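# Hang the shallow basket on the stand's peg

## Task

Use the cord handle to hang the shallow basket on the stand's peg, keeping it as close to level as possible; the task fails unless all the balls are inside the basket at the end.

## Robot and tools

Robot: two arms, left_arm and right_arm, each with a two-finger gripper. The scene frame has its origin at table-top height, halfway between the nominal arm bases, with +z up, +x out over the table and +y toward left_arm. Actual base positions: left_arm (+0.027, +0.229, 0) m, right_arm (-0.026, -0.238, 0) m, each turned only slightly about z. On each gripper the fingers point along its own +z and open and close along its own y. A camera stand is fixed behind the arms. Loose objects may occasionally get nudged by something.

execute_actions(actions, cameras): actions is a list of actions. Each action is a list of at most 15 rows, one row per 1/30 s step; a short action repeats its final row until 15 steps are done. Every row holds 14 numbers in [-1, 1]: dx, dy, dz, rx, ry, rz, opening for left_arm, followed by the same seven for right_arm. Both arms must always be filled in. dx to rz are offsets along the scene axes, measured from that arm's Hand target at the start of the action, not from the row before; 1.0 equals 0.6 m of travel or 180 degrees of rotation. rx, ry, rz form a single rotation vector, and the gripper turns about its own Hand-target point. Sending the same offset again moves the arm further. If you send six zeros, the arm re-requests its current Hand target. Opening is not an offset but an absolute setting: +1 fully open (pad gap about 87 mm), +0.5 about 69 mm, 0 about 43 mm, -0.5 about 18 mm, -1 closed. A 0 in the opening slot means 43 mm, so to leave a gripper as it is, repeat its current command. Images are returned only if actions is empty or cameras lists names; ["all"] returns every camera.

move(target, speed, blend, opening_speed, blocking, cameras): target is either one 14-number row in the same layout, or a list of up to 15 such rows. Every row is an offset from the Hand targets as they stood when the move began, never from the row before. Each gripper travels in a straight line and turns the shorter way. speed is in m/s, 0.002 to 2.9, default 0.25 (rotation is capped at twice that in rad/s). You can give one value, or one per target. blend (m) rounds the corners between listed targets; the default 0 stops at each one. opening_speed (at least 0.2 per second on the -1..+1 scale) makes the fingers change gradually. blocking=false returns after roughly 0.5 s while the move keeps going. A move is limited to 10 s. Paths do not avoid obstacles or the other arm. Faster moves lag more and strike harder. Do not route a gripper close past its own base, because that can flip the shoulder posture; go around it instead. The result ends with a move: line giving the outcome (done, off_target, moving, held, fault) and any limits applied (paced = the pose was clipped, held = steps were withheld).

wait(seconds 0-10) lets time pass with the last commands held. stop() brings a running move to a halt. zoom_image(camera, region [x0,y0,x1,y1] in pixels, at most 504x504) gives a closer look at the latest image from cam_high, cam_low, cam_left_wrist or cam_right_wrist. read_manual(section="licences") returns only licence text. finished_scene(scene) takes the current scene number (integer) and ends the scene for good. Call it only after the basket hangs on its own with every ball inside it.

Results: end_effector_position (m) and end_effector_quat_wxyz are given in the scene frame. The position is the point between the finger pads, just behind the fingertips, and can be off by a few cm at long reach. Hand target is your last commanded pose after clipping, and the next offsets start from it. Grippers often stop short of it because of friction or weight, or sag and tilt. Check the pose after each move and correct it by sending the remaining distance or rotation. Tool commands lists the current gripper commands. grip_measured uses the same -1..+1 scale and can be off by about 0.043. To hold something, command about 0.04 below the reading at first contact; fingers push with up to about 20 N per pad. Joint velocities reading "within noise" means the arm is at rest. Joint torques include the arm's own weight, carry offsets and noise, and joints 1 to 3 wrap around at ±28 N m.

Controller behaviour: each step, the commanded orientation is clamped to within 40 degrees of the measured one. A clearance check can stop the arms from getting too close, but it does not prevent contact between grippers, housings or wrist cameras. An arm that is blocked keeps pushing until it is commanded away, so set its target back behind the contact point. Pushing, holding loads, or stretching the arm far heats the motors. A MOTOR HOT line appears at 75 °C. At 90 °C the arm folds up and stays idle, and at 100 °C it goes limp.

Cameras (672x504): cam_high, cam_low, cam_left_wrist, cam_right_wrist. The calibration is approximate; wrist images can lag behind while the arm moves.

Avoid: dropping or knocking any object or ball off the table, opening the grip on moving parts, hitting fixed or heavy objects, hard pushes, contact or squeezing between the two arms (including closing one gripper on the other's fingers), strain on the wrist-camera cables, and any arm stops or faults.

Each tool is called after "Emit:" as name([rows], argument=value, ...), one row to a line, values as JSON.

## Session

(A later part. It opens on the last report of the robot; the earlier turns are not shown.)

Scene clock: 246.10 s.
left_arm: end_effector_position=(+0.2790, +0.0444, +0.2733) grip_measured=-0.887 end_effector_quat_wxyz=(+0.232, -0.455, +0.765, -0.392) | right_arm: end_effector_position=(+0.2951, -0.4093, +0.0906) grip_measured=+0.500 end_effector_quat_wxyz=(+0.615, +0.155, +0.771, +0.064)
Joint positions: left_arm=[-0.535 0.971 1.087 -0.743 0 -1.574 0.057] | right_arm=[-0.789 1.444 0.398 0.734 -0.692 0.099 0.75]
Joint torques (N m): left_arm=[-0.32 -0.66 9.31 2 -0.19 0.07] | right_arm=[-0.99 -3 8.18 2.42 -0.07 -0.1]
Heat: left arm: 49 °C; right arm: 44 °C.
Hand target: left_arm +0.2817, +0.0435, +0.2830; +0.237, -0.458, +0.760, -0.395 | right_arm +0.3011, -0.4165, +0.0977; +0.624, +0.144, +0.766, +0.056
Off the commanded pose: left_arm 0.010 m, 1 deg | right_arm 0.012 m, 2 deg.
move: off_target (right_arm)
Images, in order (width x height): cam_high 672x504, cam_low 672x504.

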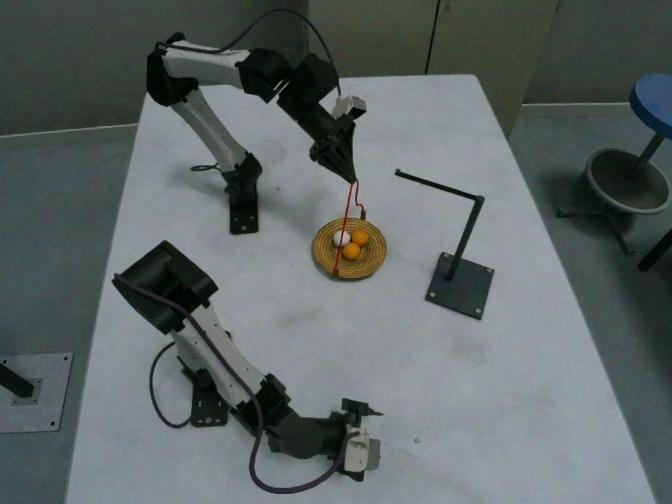

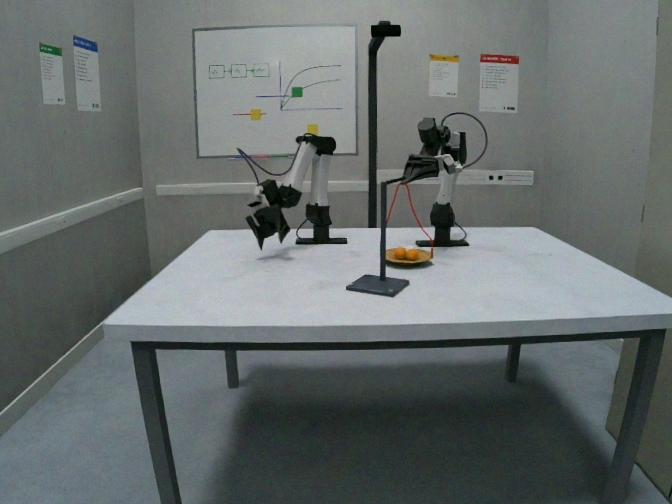

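Emit:
move(target=[-0.0065,-0.0147,0.0045,0,0,0,-1,0,0,0,0,0,0,0.5], speed=0.03, cameras=["cam_high","cam_low"])

Emit:
zoom_image(camera="cam_low", region=[340, 150, 480, 290])

Emit:
zoom_image(camera="cam_high", region=[280, 150, 420, 290])

Scene clock: 260.97 s.
left_arm: end_effector_position=(+0.2752, +0.0358, +0.2758) grip_measured=-0.887 end_effector_quat_wxyz=(+0.232, -0.455, +0.766, -0.391) | right_arm: end_effector_position=(+0.2951, -0.4093, +0.0906) grip_measured=+0.500 end_effector_quat_wxyz=(+0.615, +0.155, +0.771, +0.064)
Joint positions: left_arm=[-0.591 0.98 1.102 -0.751 -0.046 -1.607 0.057] | right_arm=[-0.789 1.444 0.398 0.734 -0.692 0.099 0.75]
Joint torques (N m): left_arm=[-0.34 -0.73 9.29 2 -0.21 0.07] | right_arm=[-0.68 -3.1 8.17 2.39 -0.08 -0.1]
Heat: left arm: 49 °C; right arm: 45 °C.
Hand target: left_arm +0.2779, +0.0346, +0.2857; +0.237, -0.458, +0.760, -0.396 | right_arm +0.3011, -0.4165, +0.0977; +0.624, +0.144, +0.766, +0.056
Off the commanded pose: left_arm 0.010 m, 1 deg | right_arm 0.012 m, 2 deg.
move: off_target (right_arm)
Images, in order (width x height): cam_high 672x504, cam_low 672x504.

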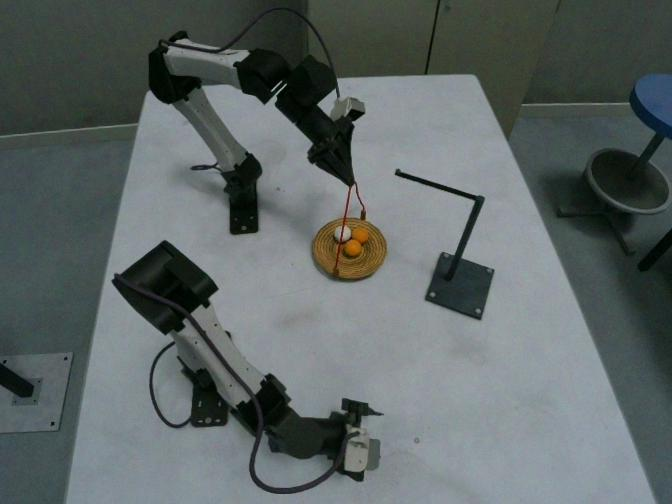

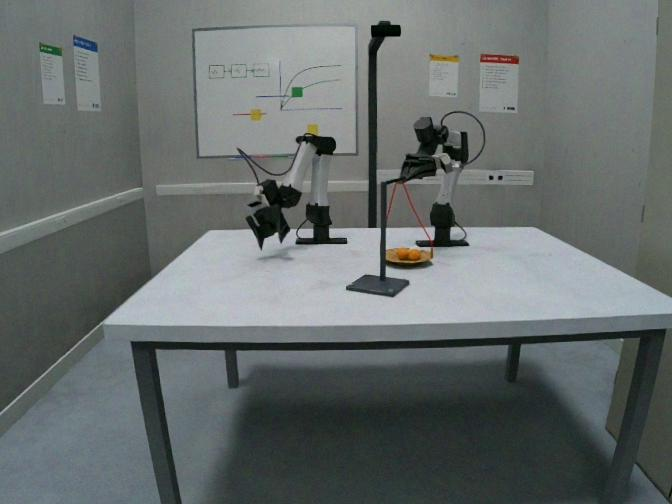

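Scaled by 3.600 from the camera's 672x504 image, which has a finer 960x720 frame.

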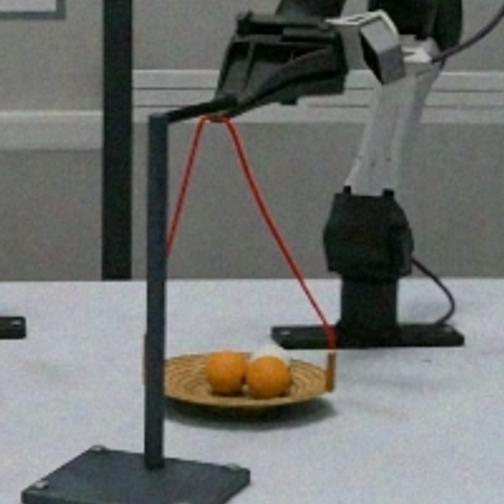

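Scaled by 3.600 from the camera's 672x504 image, which has a finer 960x720 frame.

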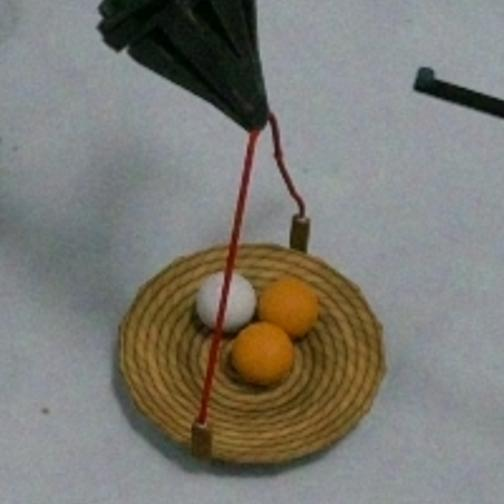

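Emit:
move([
  [0.017,0.039,-0.051,0,0,0,-1,0,0,0,0,0,0,0.5],
  [-0.013,0.056,-0.16,0.014,0.027,0,-1,0,0,0,0,0,0,0.5],
  [-0.088,0.092,-0.251,0.05,0.094,0,-1,0,0,0,0,0,0,0.5],
  [-0.163,0.126,-0.343,0.107,0.202,0,-1,0,0,0,0,0,0,0.5],
  [-0.218,0.152,-0.426,0.1433,0.2698,0,-1,0,0,0,0,0,0,0.5],
], speed=0.12, blend=[0.01,0.02,0.02,0.02,0], cameras=["cam_left_wrist","cam_high"])

Scene clock: 285.23 s.
left_arm: end_effector_position=(+0.1508, +0.1225, +0.0353) grip_measured=-0.887 end_effector_quat_wxyz=(+0.000, -0.514, +0.857, -0.014) | right_arm: end_effector_position=(+0.2951, -0.4093, +0.0906) grip_measured=+0.500 end_effector_quat_wxyz=(+0.615, +0.155, +0.771, +0.064)
Joint positions: left_arm=[-0.474 1.146 0.625 -1.027 0.015 -1.521 0.057] | right_arm=[-0.789 1.444 0.398 0.734 -0.692 0.099 0.75]
Joint torques (N m): left_arm=[-0.36 -0.95 4.67 0.45 -0.2 -0.02] | right_arm=[-0.66 -2.84 8.13 2.38 -0.09 -0.11]
Heat: left arm: 50 °C; right arm: 45 °C.
Hand target: left_arm +0.1471, +0.1259, +0.0301; +0.000, -0.516, +0.857, +0.000 | right_arm +0.3011, -0.4165, +0.0977; +0.624, +0.144, +0.766, +0.056
Off the commanded pose: left_arm 0.007 m, 2 deg | right_arm 0.012 m, 2 deg.
move: off_target (right_arm)
camera_calibration:
cam_left_wrist: T_world_to_cam=[[0.888986, -0.45791, 0.00461536, -0.0805982], [-0.287037, -0.549343, 0.78475, 0.102416], [-0.35681, -0.698957, -0.619795, 0.304834], [0, 0, 0, 1]] pos_world=[0.209815, 0.23242, 0.108935]
Images, in order (width x height): cam_high 672x504, cam_left_wrist 672x504.

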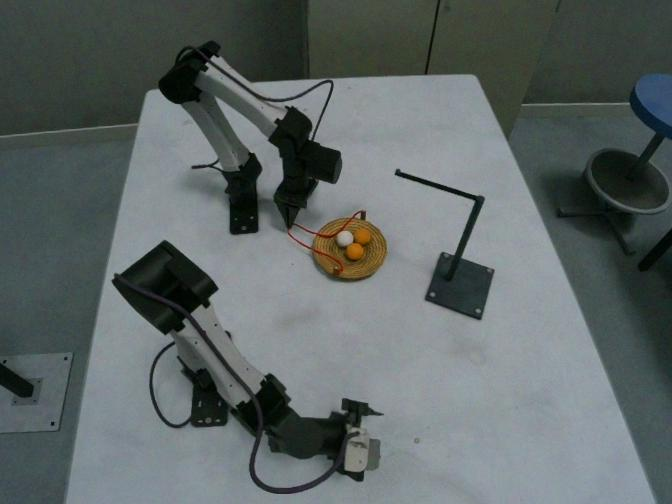

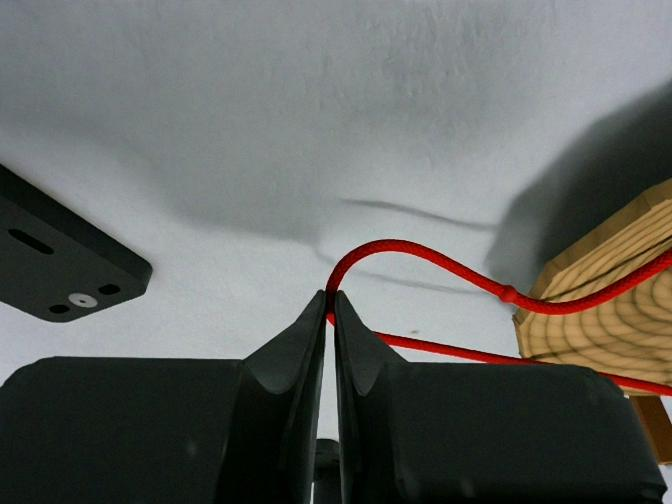

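Emit:
move(target=[-0.0067,-0.008,-0.05,0,0,0,-1,0,0,0,0,0,0,0.5], speed=0.05, cameras=["cam_left_wrist"])

Scene clock: 291.83 s.
left_arm: end_effector_position=(+0.1406, +0.1216, +0.0082) grip_measured=-0.888 end_effector_quat_wxyz=(-0.007, -0.513, +0.858, -0.001) | right_arm: end_effector_position=(+0.2951, -0.4093, +0.0906) grip_measured=+0.500 end_effector_quat_wxyz=(+0.615, +0.155, +0.771, +0.064)
Joint positions: left_arm=[-0.51 1.188 0.535 -0.924 0.014 -1.554 0.056] | right_arm=[-0.789 1.444 0.398 0.734 -0.692 0.099 0.75]
Joint torques (N m): left_arm=[-0.61 -0.4 3.71 0.84 -0.19 -0.09] | right_arm=[-0.64 -2.99 8.18 2.41 -0.11 -0.09]
Heat: left arm: 49 °C; right arm: 45 °C.
Hand target: left_arm +0.1430, +0.1211, +0.0001; +0.000, -0.516, +0.857, +0.000 | right_arm +0.3011, -0.4165, +0.0977; +0.624, +0.144, +0.766, +0.056
Off the commanded pose: left_arm 0.008 m, 1 deg | right_arm 0.012 m, 2 deg.
move: off_target (right_arm)
camera_calibration:
cam_left_wrist: T_world_to_cam=[[0.887362, -0.460384, -0.0251981, -0.0710756], [-0.268158, -0.559773, 0.784057, 0.118864], [-0.375072, -0.688986, -0.620177, 0.285095], [0, 0, 0, 1]] pos_world=[0.201875, 0.230241, 0.0818221]
Images, in order (width x height): cam_left_wrist 672x504.

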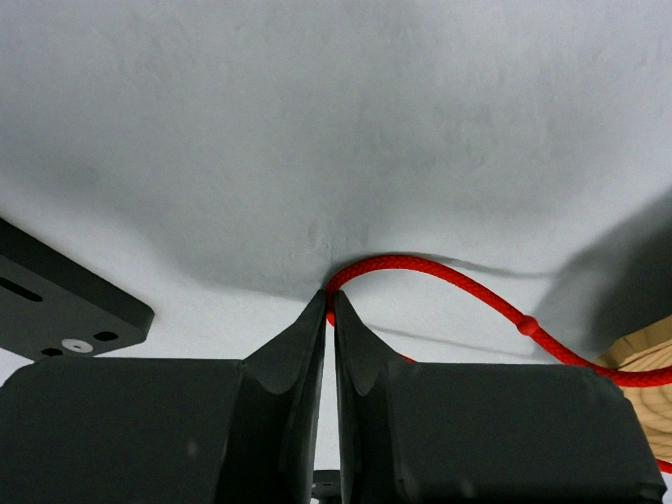

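Emit:
move(target=[0,0,-0.01,0,0,0,-0.55,0,0,0,0,0,0,0.5], speed=0.03, opening_speed=0.3, cameras=["cam_left_wrist"])

Scene clock: 296.83 s.
left_arm: end_effector_position=(+0.1359, +0.1241, +0.0082) grip_measured=-0.551 end_effector_quat_wxyz=(-0.013, -0.513, +0.858, +0.008) | right_arm: end_effector_position=(+0.2951, -0.4093, +0.0906) grip_measured=+0.500 end_effector_quat_wxyz=(+0.615, +0.155, +0.771, +0.064)
Joint positions: left_arm=[-0.51 1.188 0.534 -0.945 0.013 -1.554 0.225] | right_arm=[-0.789 1.444 0.398 0.734 -0.692 0.099 0.75]
Joint torques (N m): left_arm=[-0.47 0.21 2.43 1.25 -0.19 -0.07] | right_arm=[-0.59 -2.93 8.08 2.38 -0.06 -0.1]
Heat: left arm: 48 °C; right arm: 45 °C.
Hand target: left_arm +0.1431, +0.1210, -0.0058; +0.000, -0.516, +0.857, +0.000 | right_arm +0.3011, -0.4165, +0.0977; +0.624, +0.144, +0.766, +0.056
Off the commanded pose: left_arm 0.016 m, 2 deg | right_arm 0.012 m, 2 deg.
move: off_target (left_arm, right_arm)
camera_calibration:
cam_left_wrist: T_world_to_cam=[[0.88686, -0.459686, -0.0465597, -0.0656524], [-0.253176, -0.56778, 0.78328, 0.117963], [-0.386499, -0.682872, -0.619923, 0.285791], [0, 0, 0, 1]] pos_world=[0.198548, 0.231956, 0.0817135]
Images, in order (width x height): cam_left_wrist 672x504.

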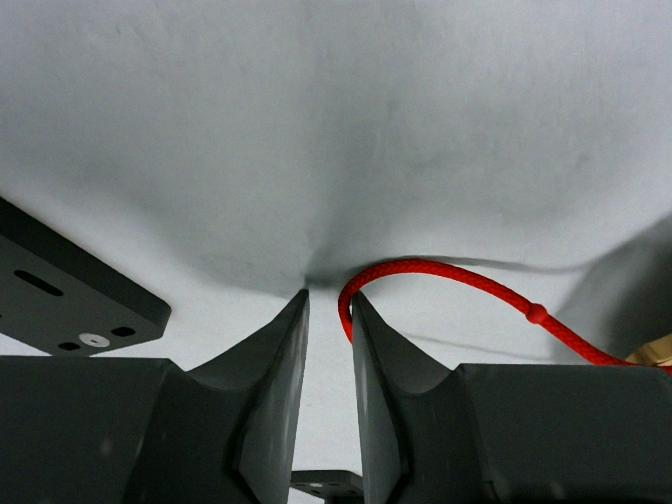

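Emit:
move([
  [-0.012,0.005,0.068,0,0,0,-0.45,0,0,0,0,0,0,0.5],
  [0.012,0.018,0.065,0,0,-0.167,-0.35,0,0,0,0,0,0,0.5],
], speed=0.06, cameras=["cam_left_wrist"])

Scene clock: 320.67 s.
left_arm: end_effector_position=(+0.1388, +0.1333, +0.0304) grip_measured=-0.350 end_effector_quat_wxyz=(-0.014, -0.276, +0.961, +0.004) | right_arm: end_effector_position=(+0.2951, -0.4093, +0.0906) grip_measured=+0.500 end_effector_quat_wxyz=(+0.615, +0.155, +0.771, +0.064)
Joint positions: left_arm=[-0.488 1.236 0.656 -1.018 0.013 -1.013 0.325] | right_arm=[-0.789 1.444 0.398 0.734 -0.692 0.099 0.75]
Joint torques (N m): left_arm=[0.79 -1.44 7.58 0.54 -0.18 0.19] | right_arm=[-0.53 -2.97 7.9 2.33 -0.09 -0.04]
Heat: left arm: 45 °C; right arm: 45 °C.
Hand target: left_arm +0.1503, +0.1318, +0.0332; +0.000, -0.276, +0.961, +0.000 | right_arm +0.3011, -0.4165, +0.0977; +0.624, +0.144, +0.766, +0.056
Off the commanded pose: left_arm 0.012 m, 2 deg | right_arm 0.012 m, 2 deg.
move: off_target (left_arm, right_arm); target 2's new opening was sent with left_arm's hand 0.012 m and 2 deg from that target
camera_calibration:
cam_left_wrist: T_world_to_cam=[[0.542547, -0.839296, -0.0349967, 0.0351423], [-0.498552, -0.355251, 0.790723, 0.112039], [-0.676083, -0.411557, -0.611173, 0.310853], [0, 0, 0, 1]] pos_world=[0.246954, 0.197231, 0.102623]
Images, in order (width x height): cam_left_wrist 672x504.

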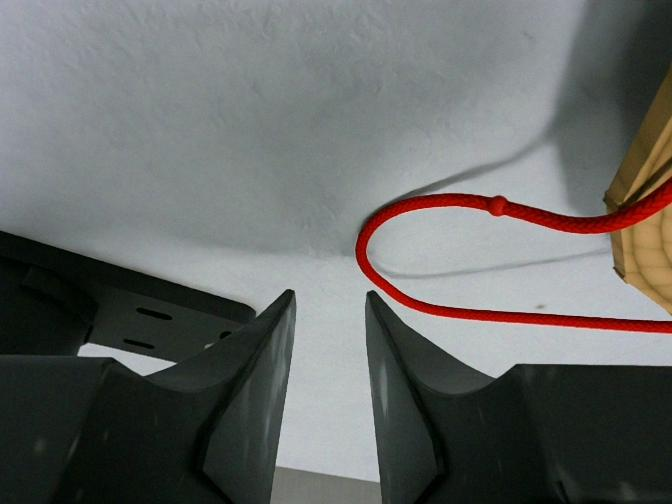

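Emit:
move(target=[0.012,-0.0115,-0.005,0,0,-0.067,-0.35,0,0,0,0,0,0,0.5], speed=0.06, cameras=["cam_left_wrist"])

Scene clock: 359.67 s.
left_arm: end_effector_position=(+0.1473, +0.1286, +0.0280) grip_measured=-0.350 end_effector_quat_wxyz=(-0.014, -0.181, +0.983, +0.003) | right_arm: end_effector_position=(+0.2951, -0.4093, +0.0906) grip_measured=+0.500 end_effector_quat_wxyz=(+0.615, +0.155, +0.771, +0.064)
Joint positions: left_arm=[-0.518 1.312 0.697 -0.981 0.013 -0.849 0.325] | right_arm=[-0.789 1.444 0.398 0.734 -0.692 0.099 0.75]
Joint torques (N m): left_arm=[-0.36 -1.98 7.5 0.56 -0.17 0.19] | right_arm=[-0.72 -2.99 8.23 2.42 -0.1 -0.11]
Heat: left arm: 47 °C; right arm: 46 °C.
Hand target: left_arm +0.1575, +0.1249, +0.0301; +0.000, -0.174, +0.985, +0.000 | right_arm +0.3011, -0.4165, +0.0977; +0.624, +0.144, +0.766, +0.056
Off the commanded pose: left_arm 0.011 m, 2 deg | right_arm 0.012 m, 2 deg.
move: off_target (left_arm, right_arm)
camera_calibration:
cam_left_wrist: T_world_to_cam=[[0.369401, -0.92878, -0.0301785, 0.0633565], [-0.558101, -0.247704, 0.791938, 0.111452], [-0.743012, -0.2757, -0.609855, 0.305444], [0, 0, 0, 1]] pos_world=[0.265746, 0.170662, 0.0999256]
Images, in order (width x height): cam_left_wrist 672x504.

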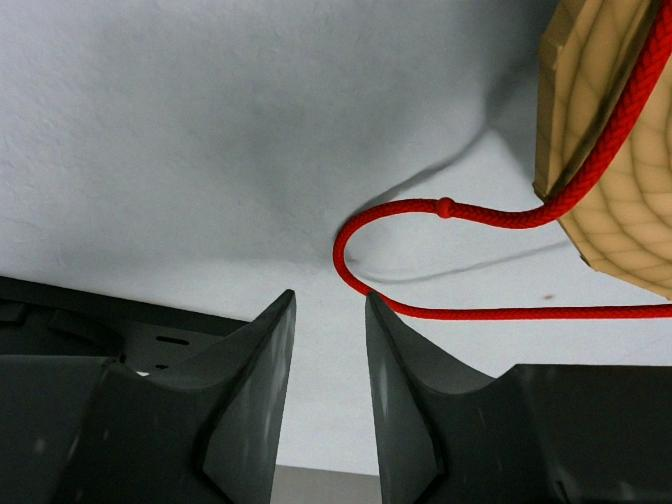

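Emit:
move(target=[0.002,-0.005,-0.025,0,0,0,-0.35,0,0,0,0,0,0,0.5], speed=0.05, cameras=["cam_left_wrist"])

Scene clock: 368.23 s.
left_arm: end_effector_position=(+0.1595, +0.1204, +0.0204) grip_measured=-0.350 end_effector_quat_wxyz=(+0.000, -0.176, +0.984, -0.008) | right_arm: end_effector_position=(+0.2951, -0.4093, +0.0906) grip_measured=+0.500 end_effector_quat_wxyz=(+0.615, +0.155, +0.771, +0.064)
Joint positions: left_arm=[-0.528 1.35 0.697 -0.908 0.013 -0.848 0.325] | right_arm=[-0.789 1.444 0.398 0.734 -0.692 0.099 0.75]
Joint torques (N m): left_arm=[-0.38 -2.29 4.53 0.64 -0.17 0.08] | right_arm=[-0.68 -3.18 8.25 2.38 -0.12 -0.09]
Heat: left arm: 48 °C; right arm: 46 °C.
Hand target: left_arm +0.1587, +0.1220, +0.0151; +0.000, -0.174, +0.985, +0.000 | right_arm +0.3011, -0.4165, +0.0977; +0.624, +0.144, +0.766, +0.056
Off the commanded pose: left_arm 0.006 m, 1 deg | right_arm 0.012 m, 2 deg.
move: off_target (right_arm)
camera_calibration:
cam_left_wrist: T_world_to_cam=[[0.36034, -0.932816, -0.00319806, 0.0523467], [-0.585133, -0.2287, 0.778021, 0.124453], [-0.726481, -0.278481, -0.628231, 0.305759], [0, 0, 0, 1]] pos_world=[0.276087, 0.16244, 0.0954275]
Images, in order (width x height): cam_left_wrist 672x504.

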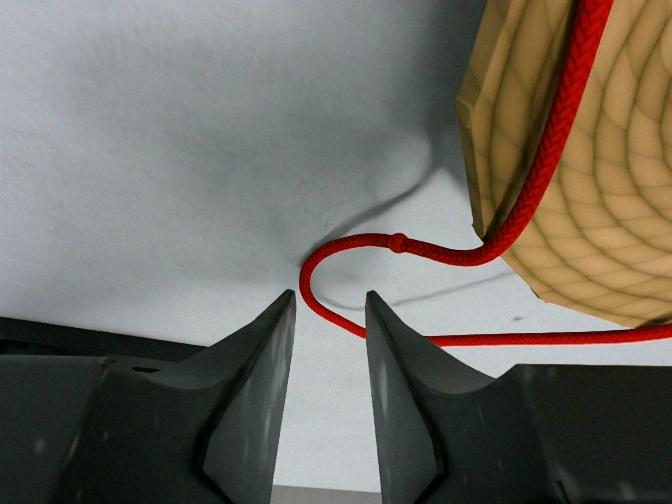

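Emit:
move(target=[-0.022,0.008,-0.003,0,0,0,-0.35,0,0,0,0,0,0,0.5], speed=0.05, cameras=["cam_left_wrist"])

Scene clock: 375.47 s.
left_arm: end_effector_position=(+0.1455, +0.1259, +0.0134) grip_measured=-0.350 end_effector_quat_wxyz=(-0.010, -0.172, +0.985, +0.000) | right_arm: end_effector_position=(+0.2951, -0.4093, +0.0906) grip_measured=+0.500 end_effector_quat_wxyz=(+0.615, +0.155, +0.771, +0.064)
Joint positions: left_arm=[-0.539 1.33 0.648 -0.905 0.012 -0.851 0.325] | right_arm=[-0.789 1.444 0.398 0.734 -0.692 0.099 0.75]
Joint torques (N m): left_arm=[-0.38 -5.12 4.33 0.5 -0.16 -0.01] | right_arm=[-0.77 -3.19 8.13 2.36 -0.07 -0.14]
Heat: left arm: 48 °C; right arm: 46 °C.
Hand target: left_arm +0.1455, +0.1268, +0.0133; +0.000, -0.174, +0.985, +0.000 | right_arm +0.3011, -0.4165, +0.0977; +0.624, +0.144, +0.766, +0.056
Off the commanded pose: left_arm 0.001 m, 1 deg | right_arm 0.012 m, 2 deg.
move: off_target (right_arm)
camera_calibration:
cam_left_wrist: T_world_to_cam=[[0.352539, -0.935502, -0.0234856, 0.0642879], [-0.569028, -0.234224, 0.788255, 0.121179], [-0.742915, -0.264527, -0.6149, 0.293113], [0, 0, 0, 1]] pos_world=[0.264048, 0.166061, 0.0862257]
Images, in order (width x height): cam_left_wrist 672x504.

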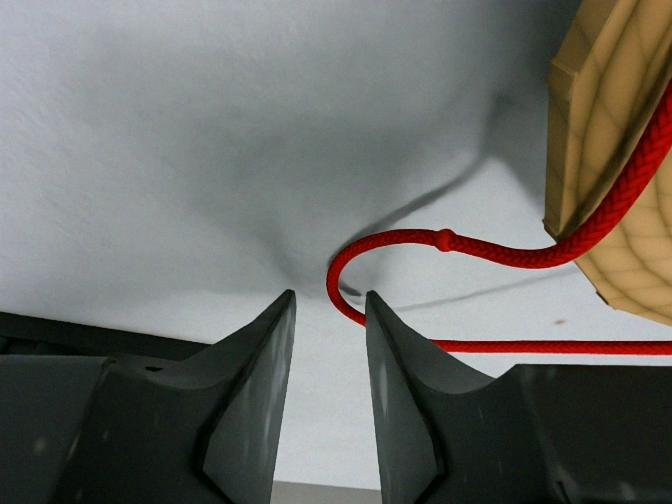

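Emit:
move(target=[0.01,-0.001,-0.014,0,0,0,-0.35,0,0,0,0,0,0,0.5], speed=0.04, cameras=["cam_left_wrist"])

Scene clock: 382.23 s.
left_arm: end_effector_position=(+0.1520, +0.1223, +0.0112) grip_measured=-0.350 end_effector_quat_wxyz=(+0.002, -0.172, +0.985, -0.010) | right_arm: end_effector_position=(+0.2951, -0.4093, +0.0906) grip_measured=+0.500 end_effector_quat_wxyz=(+0.615, +0.155, +0.771, +0.064)
Joint positions: left_arm=[-0.539 1.33 0.643 -0.867 0.012 -0.852 0.325] | right_arm=[-0.789 1.444 0.398 0.734 -0.692 0.099 0.75]
Joint torques (N m): left_arm=[0.62 -1.57 4.34 0.64 -0.17 0.14] | right_arm=[-0.7 -3.08 7.99 2.38 -0.07 -0.14]
Heat: left arm: 46 °C; right arm: 46 °C.
Hand target: left_arm +0.1515, +0.1262, +0.0049; +0.000, -0.174, +0.985, +0.000 | right_arm +0.3011, -0.4165, +0.0977; +0.624, +0.144, +0.766, +0.056
Off the commanded pose: left_arm 0.007 m, 1 deg | right_arm 0.012 m, 2 deg.
move: off_target (right_arm)
camera_calibration:
cam_left_wrist: T_world_to_cam=[[0.353239, -0.935532, 0.00125648, 0.058138], [-0.591153, -0.222167, 0.775358, 0.127829], [-0.725093, -0.274629, -0.631521, 0.294391], [0, 0, 0, 1]] pos_world=[0.26849, 0.163638, 0.0867278]
Images, in order (width x height): cam_left_wrist 672x504.

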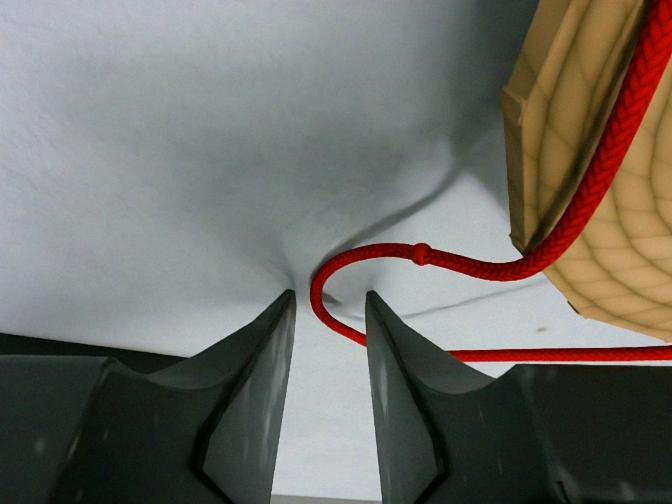

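Emit:
move(target=[-0.002,-0.001,-0.012,0,0,0,-0.35,0,0,0,0,0,0,0.5], speed=0.03, cameras=["cam_left_wrist"])

Scene clock: 391.47 s.
left_arm: end_effector_position=(+0.1516, +0.1225, +0.0084) grip_measured=-0.350 end_effector_quat_wxyz=(+0.001, -0.172, +0.985, -0.009) | right_arm: end_effector_position=(+0.2951, -0.4093, +0.0906) grip_measured=+0.500 end_effector_quat_wxyz=(+0.615, +0.155, +0.771, +0.064)
Joint positions: left_arm=[-0.539 1.339 0.636 -0.856 0.012 -0.852 0.325] | right_arm=[-0.789 1.444 0.398 0.734 -0.692 0.099 0.75]
Joint torques (N m): left_arm=[0.18 -1.35 3.08 0.88 -0.17 0.07] | right_arm=[-0.68 -2.99 8.2 2.34 -0.12 -0.12]
Heat: left arm: 45 °C; right arm: 46 °C.
Hand target: left_arm +0.1503, +0.1256, -0.0023; +0.000, -0.174, +0.985, +0.000 | right_arm +0.3011, -0.4165, +0.0977; +0.624, +0.144, +0.766, +0.056
Off the commanded pose: left_arm 0.011 m, 1 deg | right_arm 0.012 m, 2 deg.
move: off_target (left_arm, right_arm)
camera_calibration:
cam_left_wrist: T_world_to_cam=[[0.353271, -0.935519, -0.00172061, 0.0585484], [-0.588554, -0.223679, 0.776899, 0.129633], [-0.727189, -0.273444, -0.629623, 0.292459], [0, 0, 0, 1]] pos_world=[0.268286, 0.16374, 0.0835274]
Images, in order (width x height): cam_left_wrist 672x504.

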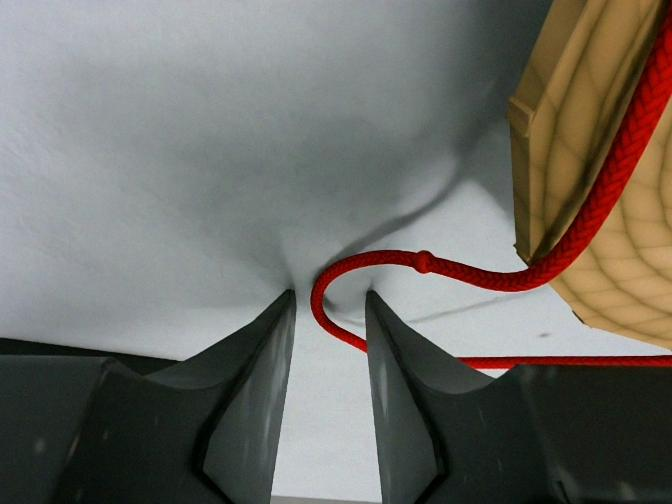

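Emit:
move(target=[0,0,-0.002,0,0,0,-1,0,0,0,0,0,0,0.5], speed=0.03, opening_speed=0.4, cameras=["cam_left_wrist"])

Scene clock: 396.53 s.
left_arm: end_effector_position=(+0.1511, +0.1229, +0.0081) grip_measured=-0.882 end_effector_quat_wxyz=(+0.000, -0.172, +0.985, -0.008) | right_arm: end_effector_position=(+0.2951, -0.4093, +0.0907) grip_measured=+0.500 end_effector_quat_wxyz=(+0.615, +0.155, +0.771, +0.064)
Joint positions: left_arm=[-0.539 1.339 0.635 -0.857 0.012 -0.852 0.059] | right_arm=[-0.789 1.444 0.398 0.734 -0.692 0.099 0.75]
Joint torques (N m): left_arm=[0.18 -1.16 2.89 0.93 -0.16 0.07] | right_arm=[-0.62 -2.84 7.98 2.39 -0.09 -0.07]
Heat: left arm: 45 °C; right arm: 46 °C.
Hand target: left_arm +0.1502, +0.1256, -0.0035; +0.000, -0.174, +0.985, +0.000 | right_arm +0.3011, -0.4165, +0.0977; +0.624, +0.144, +0.766, +0.056
Off the commanded pose: left_arm 0.012 m, 1 deg | right_arm 0.012 m, 2 deg.
move: off_target (left_arm, right_arm)
camera_calibration:
cam_left_wrist: T_world_to_cam=[[0.353237, -0.935527, -0.00365703, 0.0591091], [-0.587469, -0.224856, 0.77738, 0.129619], [-0.728082, -0.272451, -0.629021, 0.292159], [0, 0, 0, 1]] pos_world=[0.267983, 0.164043, 0.0832268]
Images, in order (width x height): cam_left_wrist 672x504.

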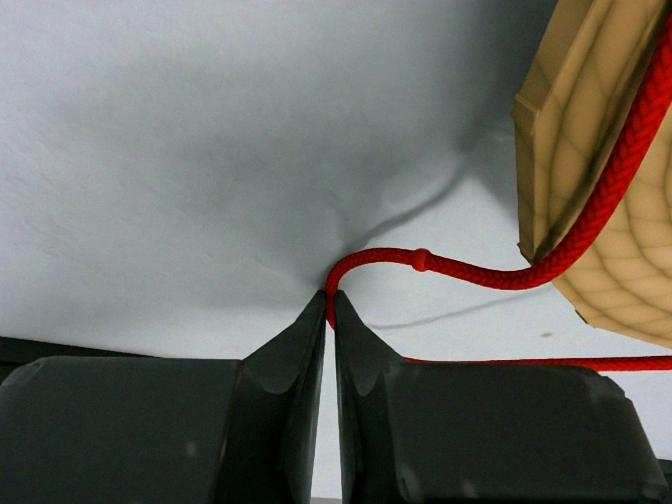

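Emit:
move([
  [0,-0.003,0.056,0,0,0,-1,0,0,0,0,0,0,0.5],
  [0.05,-0.026,0.131,-0.082,-0.072,0.075,-1,0,0,0,0,0,0,0.5],
  [0.125,-0.059,0.231,-0.177,-0.154,0.161,-1,0,0,0,0,0,0,0.5],
  [0.2,-0.096,0.331,-0.2354,-0.205,0.2148,-1,0,0,0,0,0,0,0.5],
  [0.231,-0.112,0.431,-0.2354,-0.205,0.2148,-1,0,0,0,0,0,0,0.5],
], speed=0.1, blend=[0.01,0.02,0.02,0.02,0], cameras=["cam_high","cam_low"])

Emit:
zoom_image(camera="cam_low", region=[340, 150, 480, 290])

Emit:
zoom_image(camera="cam_high", region=[280, 150, 420, 290])

Scene clock: 413.97 s.
left_arm: end_effector_position=(+0.2872, +0.0591, +0.2489) grip_measured=-0.884 end_effector_quat_wxyz=(+0.235, -0.454, +0.762, -0.396) | right_arm: end_effector_position=(+0.2951, -0.4093, +0.0907) grip_measured=+0.500 end_effector_quat_wxyz=(+0.615, +0.155, +0.771, +0.064)
Joint positions: left_arm=[-0.436 0.934 0.962 -0.643 0.078 -1.517 0.058] | right_arm=[-0.789 1.444 0.398 0.734 -0.692 0.099 0.75]
Joint torques (N m): left_arm=[-0.39 -0.51 9.13 1.94 -0.15 0.08] | right_arm=[-0.73 -2.93 7.97 2.41 -0.06 -0.13]
Heat: left arm: 44 °C; right arm: 47 °C.
Hand target: left_arm +0.2889, +0.0584, +0.2551; +0.238, -0.457, +0.760, -0.395 | right_arm +0.3011, -0.4165, +0.0977; +0.624, +0.144, +0.766, +0.056
Off the commanded pose: left_arm 0.006 m, 0 deg | right_arm 0.012 m, 2 deg.
move: off_target (right_arm)
Images, in order (width x height): cam_high 672x504, cam_low 672x504.

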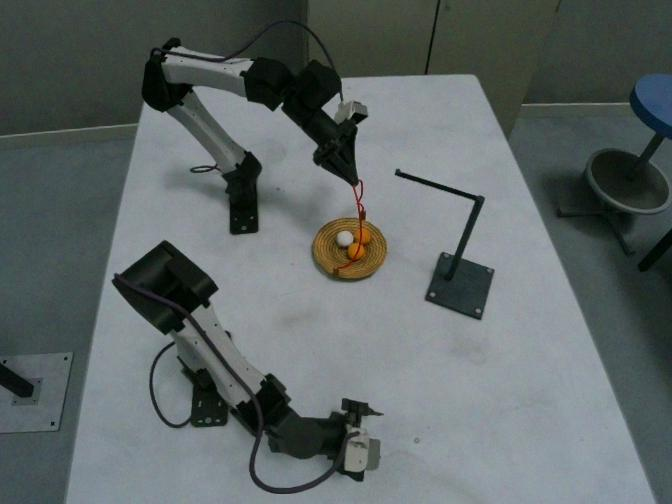

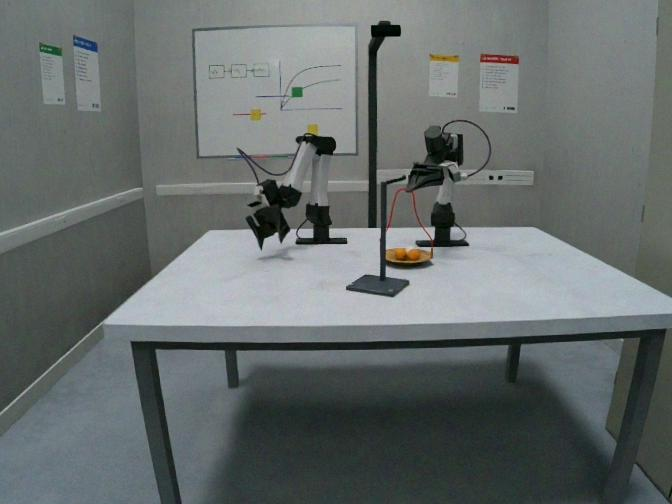

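Scaled by 3.600 from the camera's 672x504 image, which has a finer 960x720 frame.

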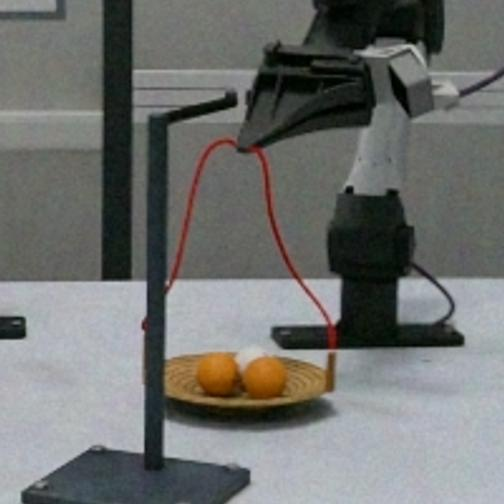

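Scaled by 3.600 from the camera's 672x504 image, which has a finer 960x720 frame.

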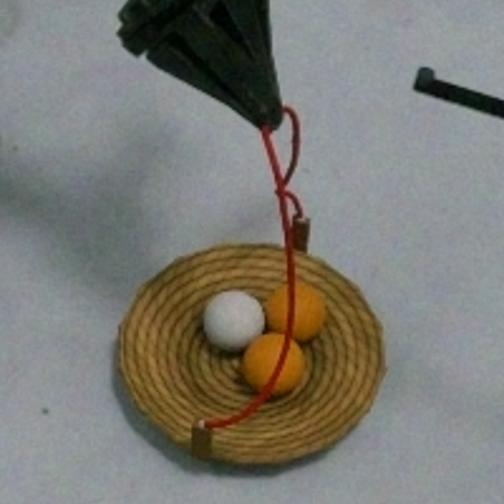

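Emit:
move(target=[0.0,0,0.035,0,0,0,-1,0,0,0,0,0,0,0.5], speed=0.04, cameras=["cam_high","cam_low"])

Emit:
zoom_image(camera="cam_low", region=[340, 150, 480, 290])

Emit:
zoom_image(camera="cam_high", region=[280, 150, 420, 290])

Scene clock: 419.00 s.
left_arm: end_effector_position=(+0.2868, +0.0599, +0.2671) grip_measured=-0.884 end_effector_quat_wxyz=(+0.234, -0.457, +0.764, -0.392) | right_arm: end_effector_position=(+0.2951, -0.4093, +0.0907) grip_measured=+0.500 end_effector_quat_wxyz=(+0.615, +0.155, +0.771, +0.064)
Joint positions: left_arm=[-0.436 0.961 1.056 -0.72 0.075 -1.518 0.058] | right_arm=[-0.789 1.444 0.398 0.734 -0.692 0.099 0.75]
Joint torques (N m): left_arm=[-0.36 -0.66 9.28 2 -0.12 0.08] | right_arm=[-0.94 -3.06 8.24 2.38 -0.11 -0.11]
Heat: left arm: 46 °C; right arm: 47 °C.
Hand target: left_arm +0.2889, +0.0584, +0.2761; +0.238, -0.457, +0.760, -0.395 | right_arm +0.3011, -0.4165, +0.0977; +0.624, +0.144, +0.766, +0.056
Off the commanded pose: left_arm 0.009 m, 1 deg | right_arm 0.012 m, 2 deg.
move: off_target (right_arm)
Images, in order (width x height): cam_high 672x504, cam_low 672x504.

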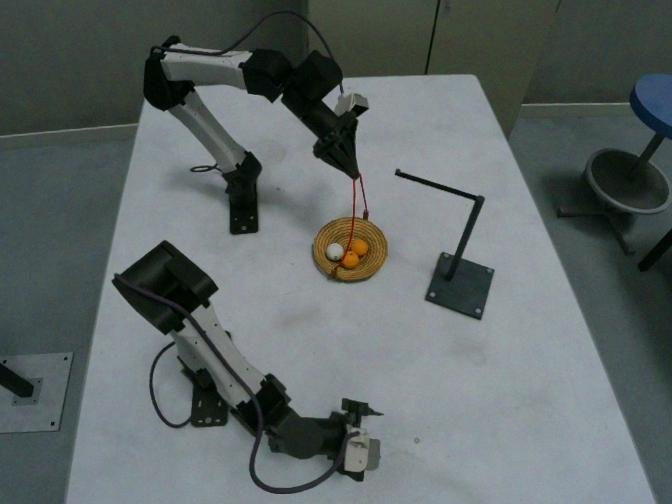

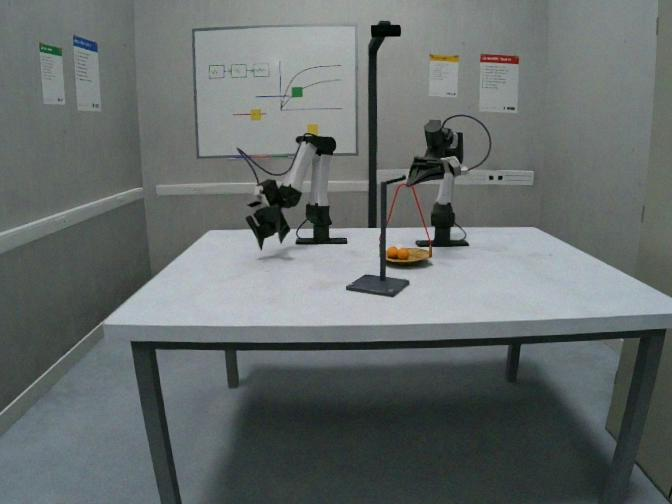

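Scaled by 3.600 from the camera's 672x504 image, which has a finer 960x720 frame.

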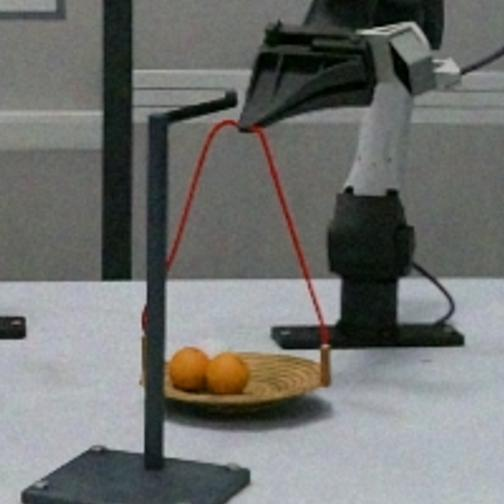

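Scaled by 3.600 from the camera's 672x504 image, which has a finer 960x720 frame.

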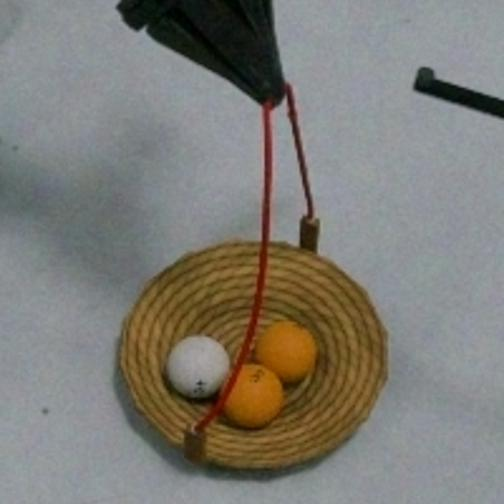

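Emit:
move(target=[0.006,0.0115,0.002,0,0,0,-1,0,0,0,0,0,0,0.5], speed=0.03, cameras=["cam_high","cam_low"])

Emit:
zoom_image(camera="cam_low", region=[340, 150, 480, 290])

Emit:
zoom_image(camera="cam_high", region=[280, 150, 420, 290])

Scene clock: 429.30 s.
left_arm: end_effector_position=(+0.2907, +0.0664, +0.2675) grip_measured=-0.884 end_effector_quat_wxyz=(+0.236, -0.463, +0.761, -0.389) | right_arm: end_effector_position=(+0.2951, -0.4093, +0.0907) grip_measured=+0.500 end_effector_quat_wxyz=(+0.615, +0.155, +0.771, +0.064)
Joint positions: left_arm=[-0.405 0.965 1.062 -0.726 0.087 -1.508 0.058] | right_arm=[-0.789 1.444 0.398 0.734 -0.692 0.099 0.75]
Joint torques (N m): left_arm=[0.76 -0.69 9.36 2.01 0.14 0.26] | right_arm=[-0.84 -2.93 7.98 2.42 -0.1 -0.12]
Heat: left arm: 50 °C; right arm: 47 °C.
Hand target: left_arm +0.2924, +0.0652, +0.2774; +0.238, -0.457, +0.760, -0.396 | right_arm +0.3011, -0.4165, +0.0977; +0.624, +0.144, +0.766, +0.056
Off the commanded pose: left_arm 0.010 m, 1 deg | right_arm 0.012 m, 2 deg.
move: off_target (right_arm)
Images, in order (width x height): cam_high 672x504, cam_low 672x504.

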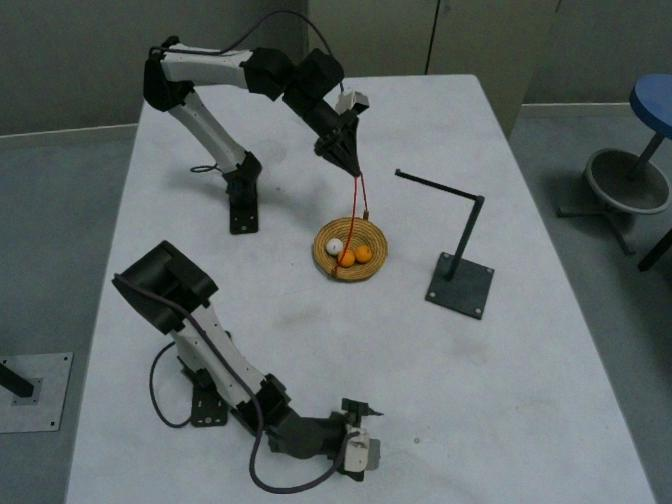

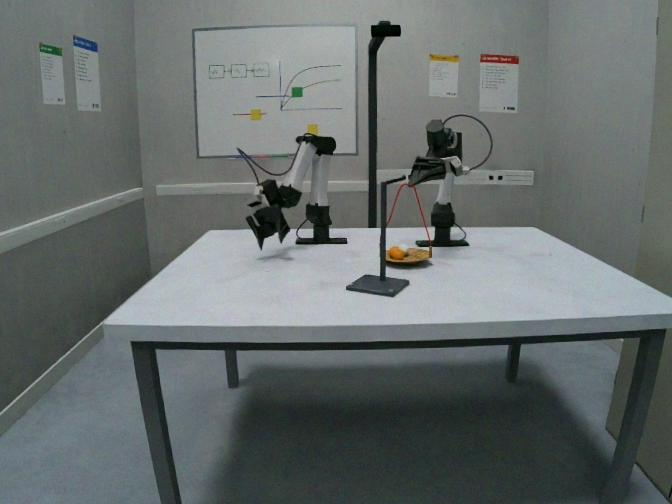

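Scaled by 3.600 from the camera's 672x504 image, which has a finer 960x720 frame.

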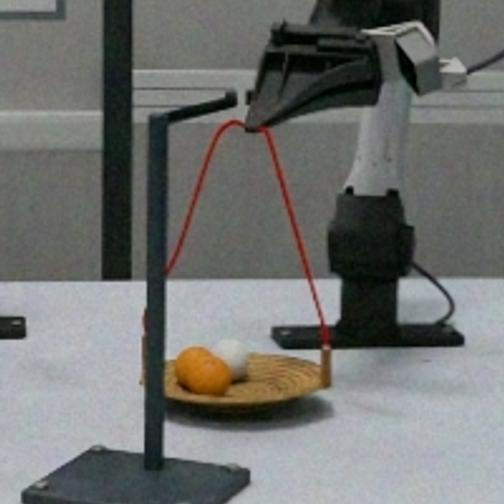

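Scaled by 3.600 from the camera's 672x504 image, which has a finer 960x720 frame.

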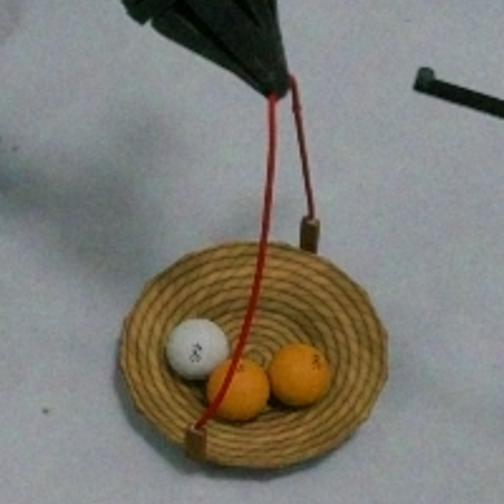

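Emit:
move(target=[0.006,0.0125,0.007,0,0,0,-1,0,0,0,0,0,0,0.5], speed=0.03, cameras=["cam_high","cam_low"])

Emit:
zoom_image(camera="cam_low", region=[340, 150, 480, 290])

Emit:
zoom_image(camera="cam_high", region=[280, 150, 420, 290])

Scene clock: 434.27 s.
left_arm: end_effector_position=(+0.2943, +0.0739, +0.2714) grip_measured=-0.885 end_effector_quat_wxyz=(+0.236, -0.463, +0.761, -0.388) | right_arm: end_effector_position=(+0.2951, -0.4093, +0.0907) grip_measured=+0.500 end_effector_quat_wxyz=(+0.615, +0.155, +0.771, +0.064)
Joint positions: left_arm=[-0.356 0.975 1.084 -0.742 0.126 -1.479 0.058] | right_arm=[-0.789 1.444 0.398 0.734 -0.692 0.099 0.75]
Joint torques (N m): left_arm=[0.76 -0.75 9.36 2.01 0.15 0.26] | right_arm=[-0.66 -2.97 8.21 2.39 -0.03 -0.09]
Heat: left arm: 52 °C; right arm: 47 °C.
Hand target: left_arm +0.2960, +0.0728, +0.2816; +0.238, -0.457, +0.760, -0.396 | right_arm +0.3011, -0.4165, +0.0977; +0.624, +0.144, +0.766, +0.056
Off the commanded pose: left_arm 0.010 m, 1 deg | right_arm 0.012 m, 2 deg.
move: off_target (right_arm)
Images, in order (width x height): cam_high 672x504, cam_low 672x504.

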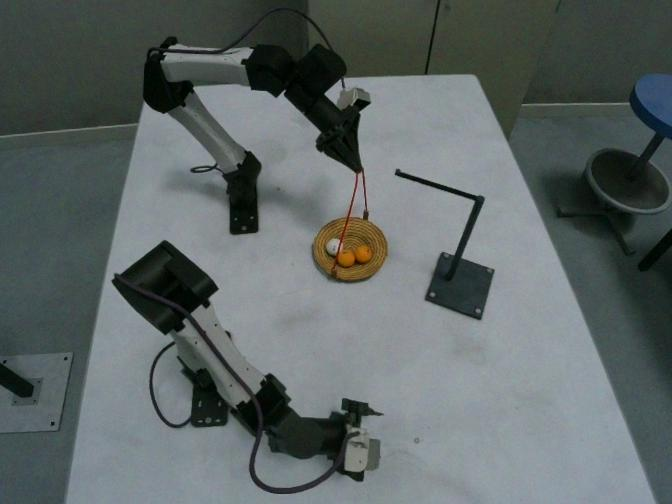

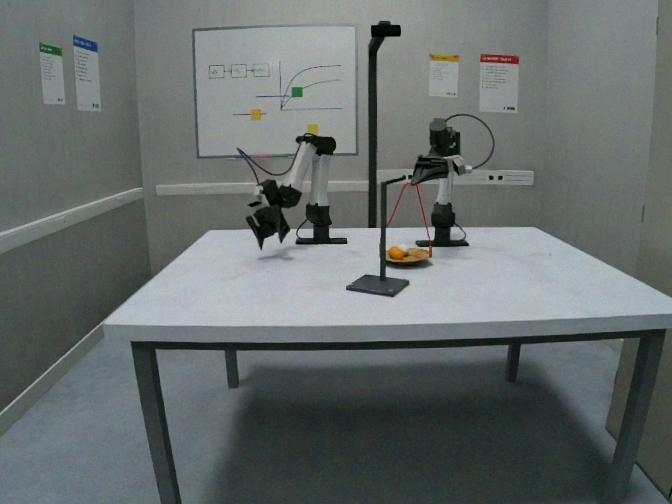

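Scaled by 3.600 from the camera's 672x504 image, which has a finer 960x720 frame.

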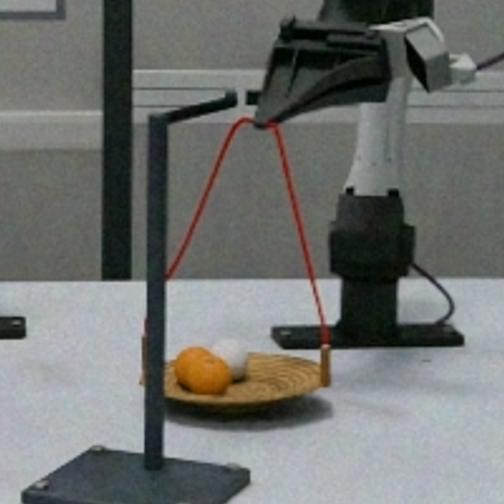

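Scaled by 3.600 from the camera's 672x504 image, which has a finer 960x720 frame.

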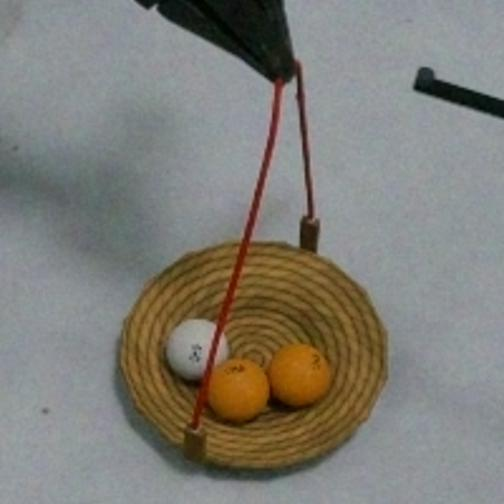

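Emit:
wait(seconds=0.1, cameras=["cam_left_wrist"])

Scene clock: 442.50 s.
left_arm: end_effector_position=(+0.2942, +0.0737, +0.2715) grip_measured=-0.885 end_effector_quat_wxyz=(+0.236, -0.463, +0.761, -0.388) | right_arm: end_effector_position=(+0.2951, -0.4093, +0.0907) grip_measured=+0.500 end_effector_quat_wxyz=(+0.615, +0.155, +0.771, +0.064)
Joint positions: left_arm=[-0.356 0.975 1.084 -0.742 0.127 -1.479 0.058] | right_arm=[-0.789 1.444 0.398 0.734 -0.692 0.099 0.75]
Joint torques (N m): left_arm=[0.76 -0.73 9.37 2.01 0.16 0.27] | right_arm=[-0.84 -3.07 8.05 2.35 -0.06 -0.07]
Heat: left arm: 54 °C; right arm: 47 °C.
Hand target: left_arm +0.2960, +0.0728, +0.2816; +0.238, -0.457, +0.760, -0.396 | right_arm +0.3011, -0.4165, +0.0977; +0.624, +0.144, +0.766, +0.056
Tool commands: left_gripper/opening=-1.0 right_gripper/opening=+0.5
Off the commanded pose: left_arm 0.010 m, 1 deg | right_arm 0.012 m, 2 deg.
wait: 0.10 s; at rest from the start
camera_calibration:
cam_left_wrist: T_world_to_cam=[[0.541804, -0.263422, 0.798159, -0.359149], [-0.834999, -0.277208, 0.475323, 0.156625], [0.0960452, -0.923994, -0.370149, 0.283851], [0, 0, 0, 1]] pos_world=[0.298108, 0.211087, 0.317277]
Images, in order (width x height): cam_left_wrist 672x504.

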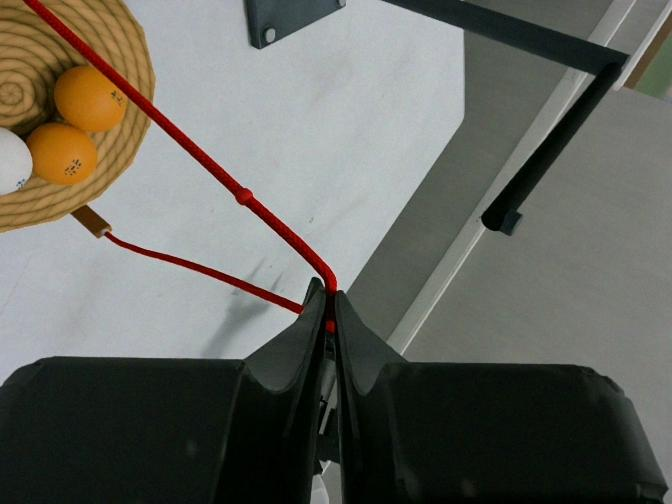

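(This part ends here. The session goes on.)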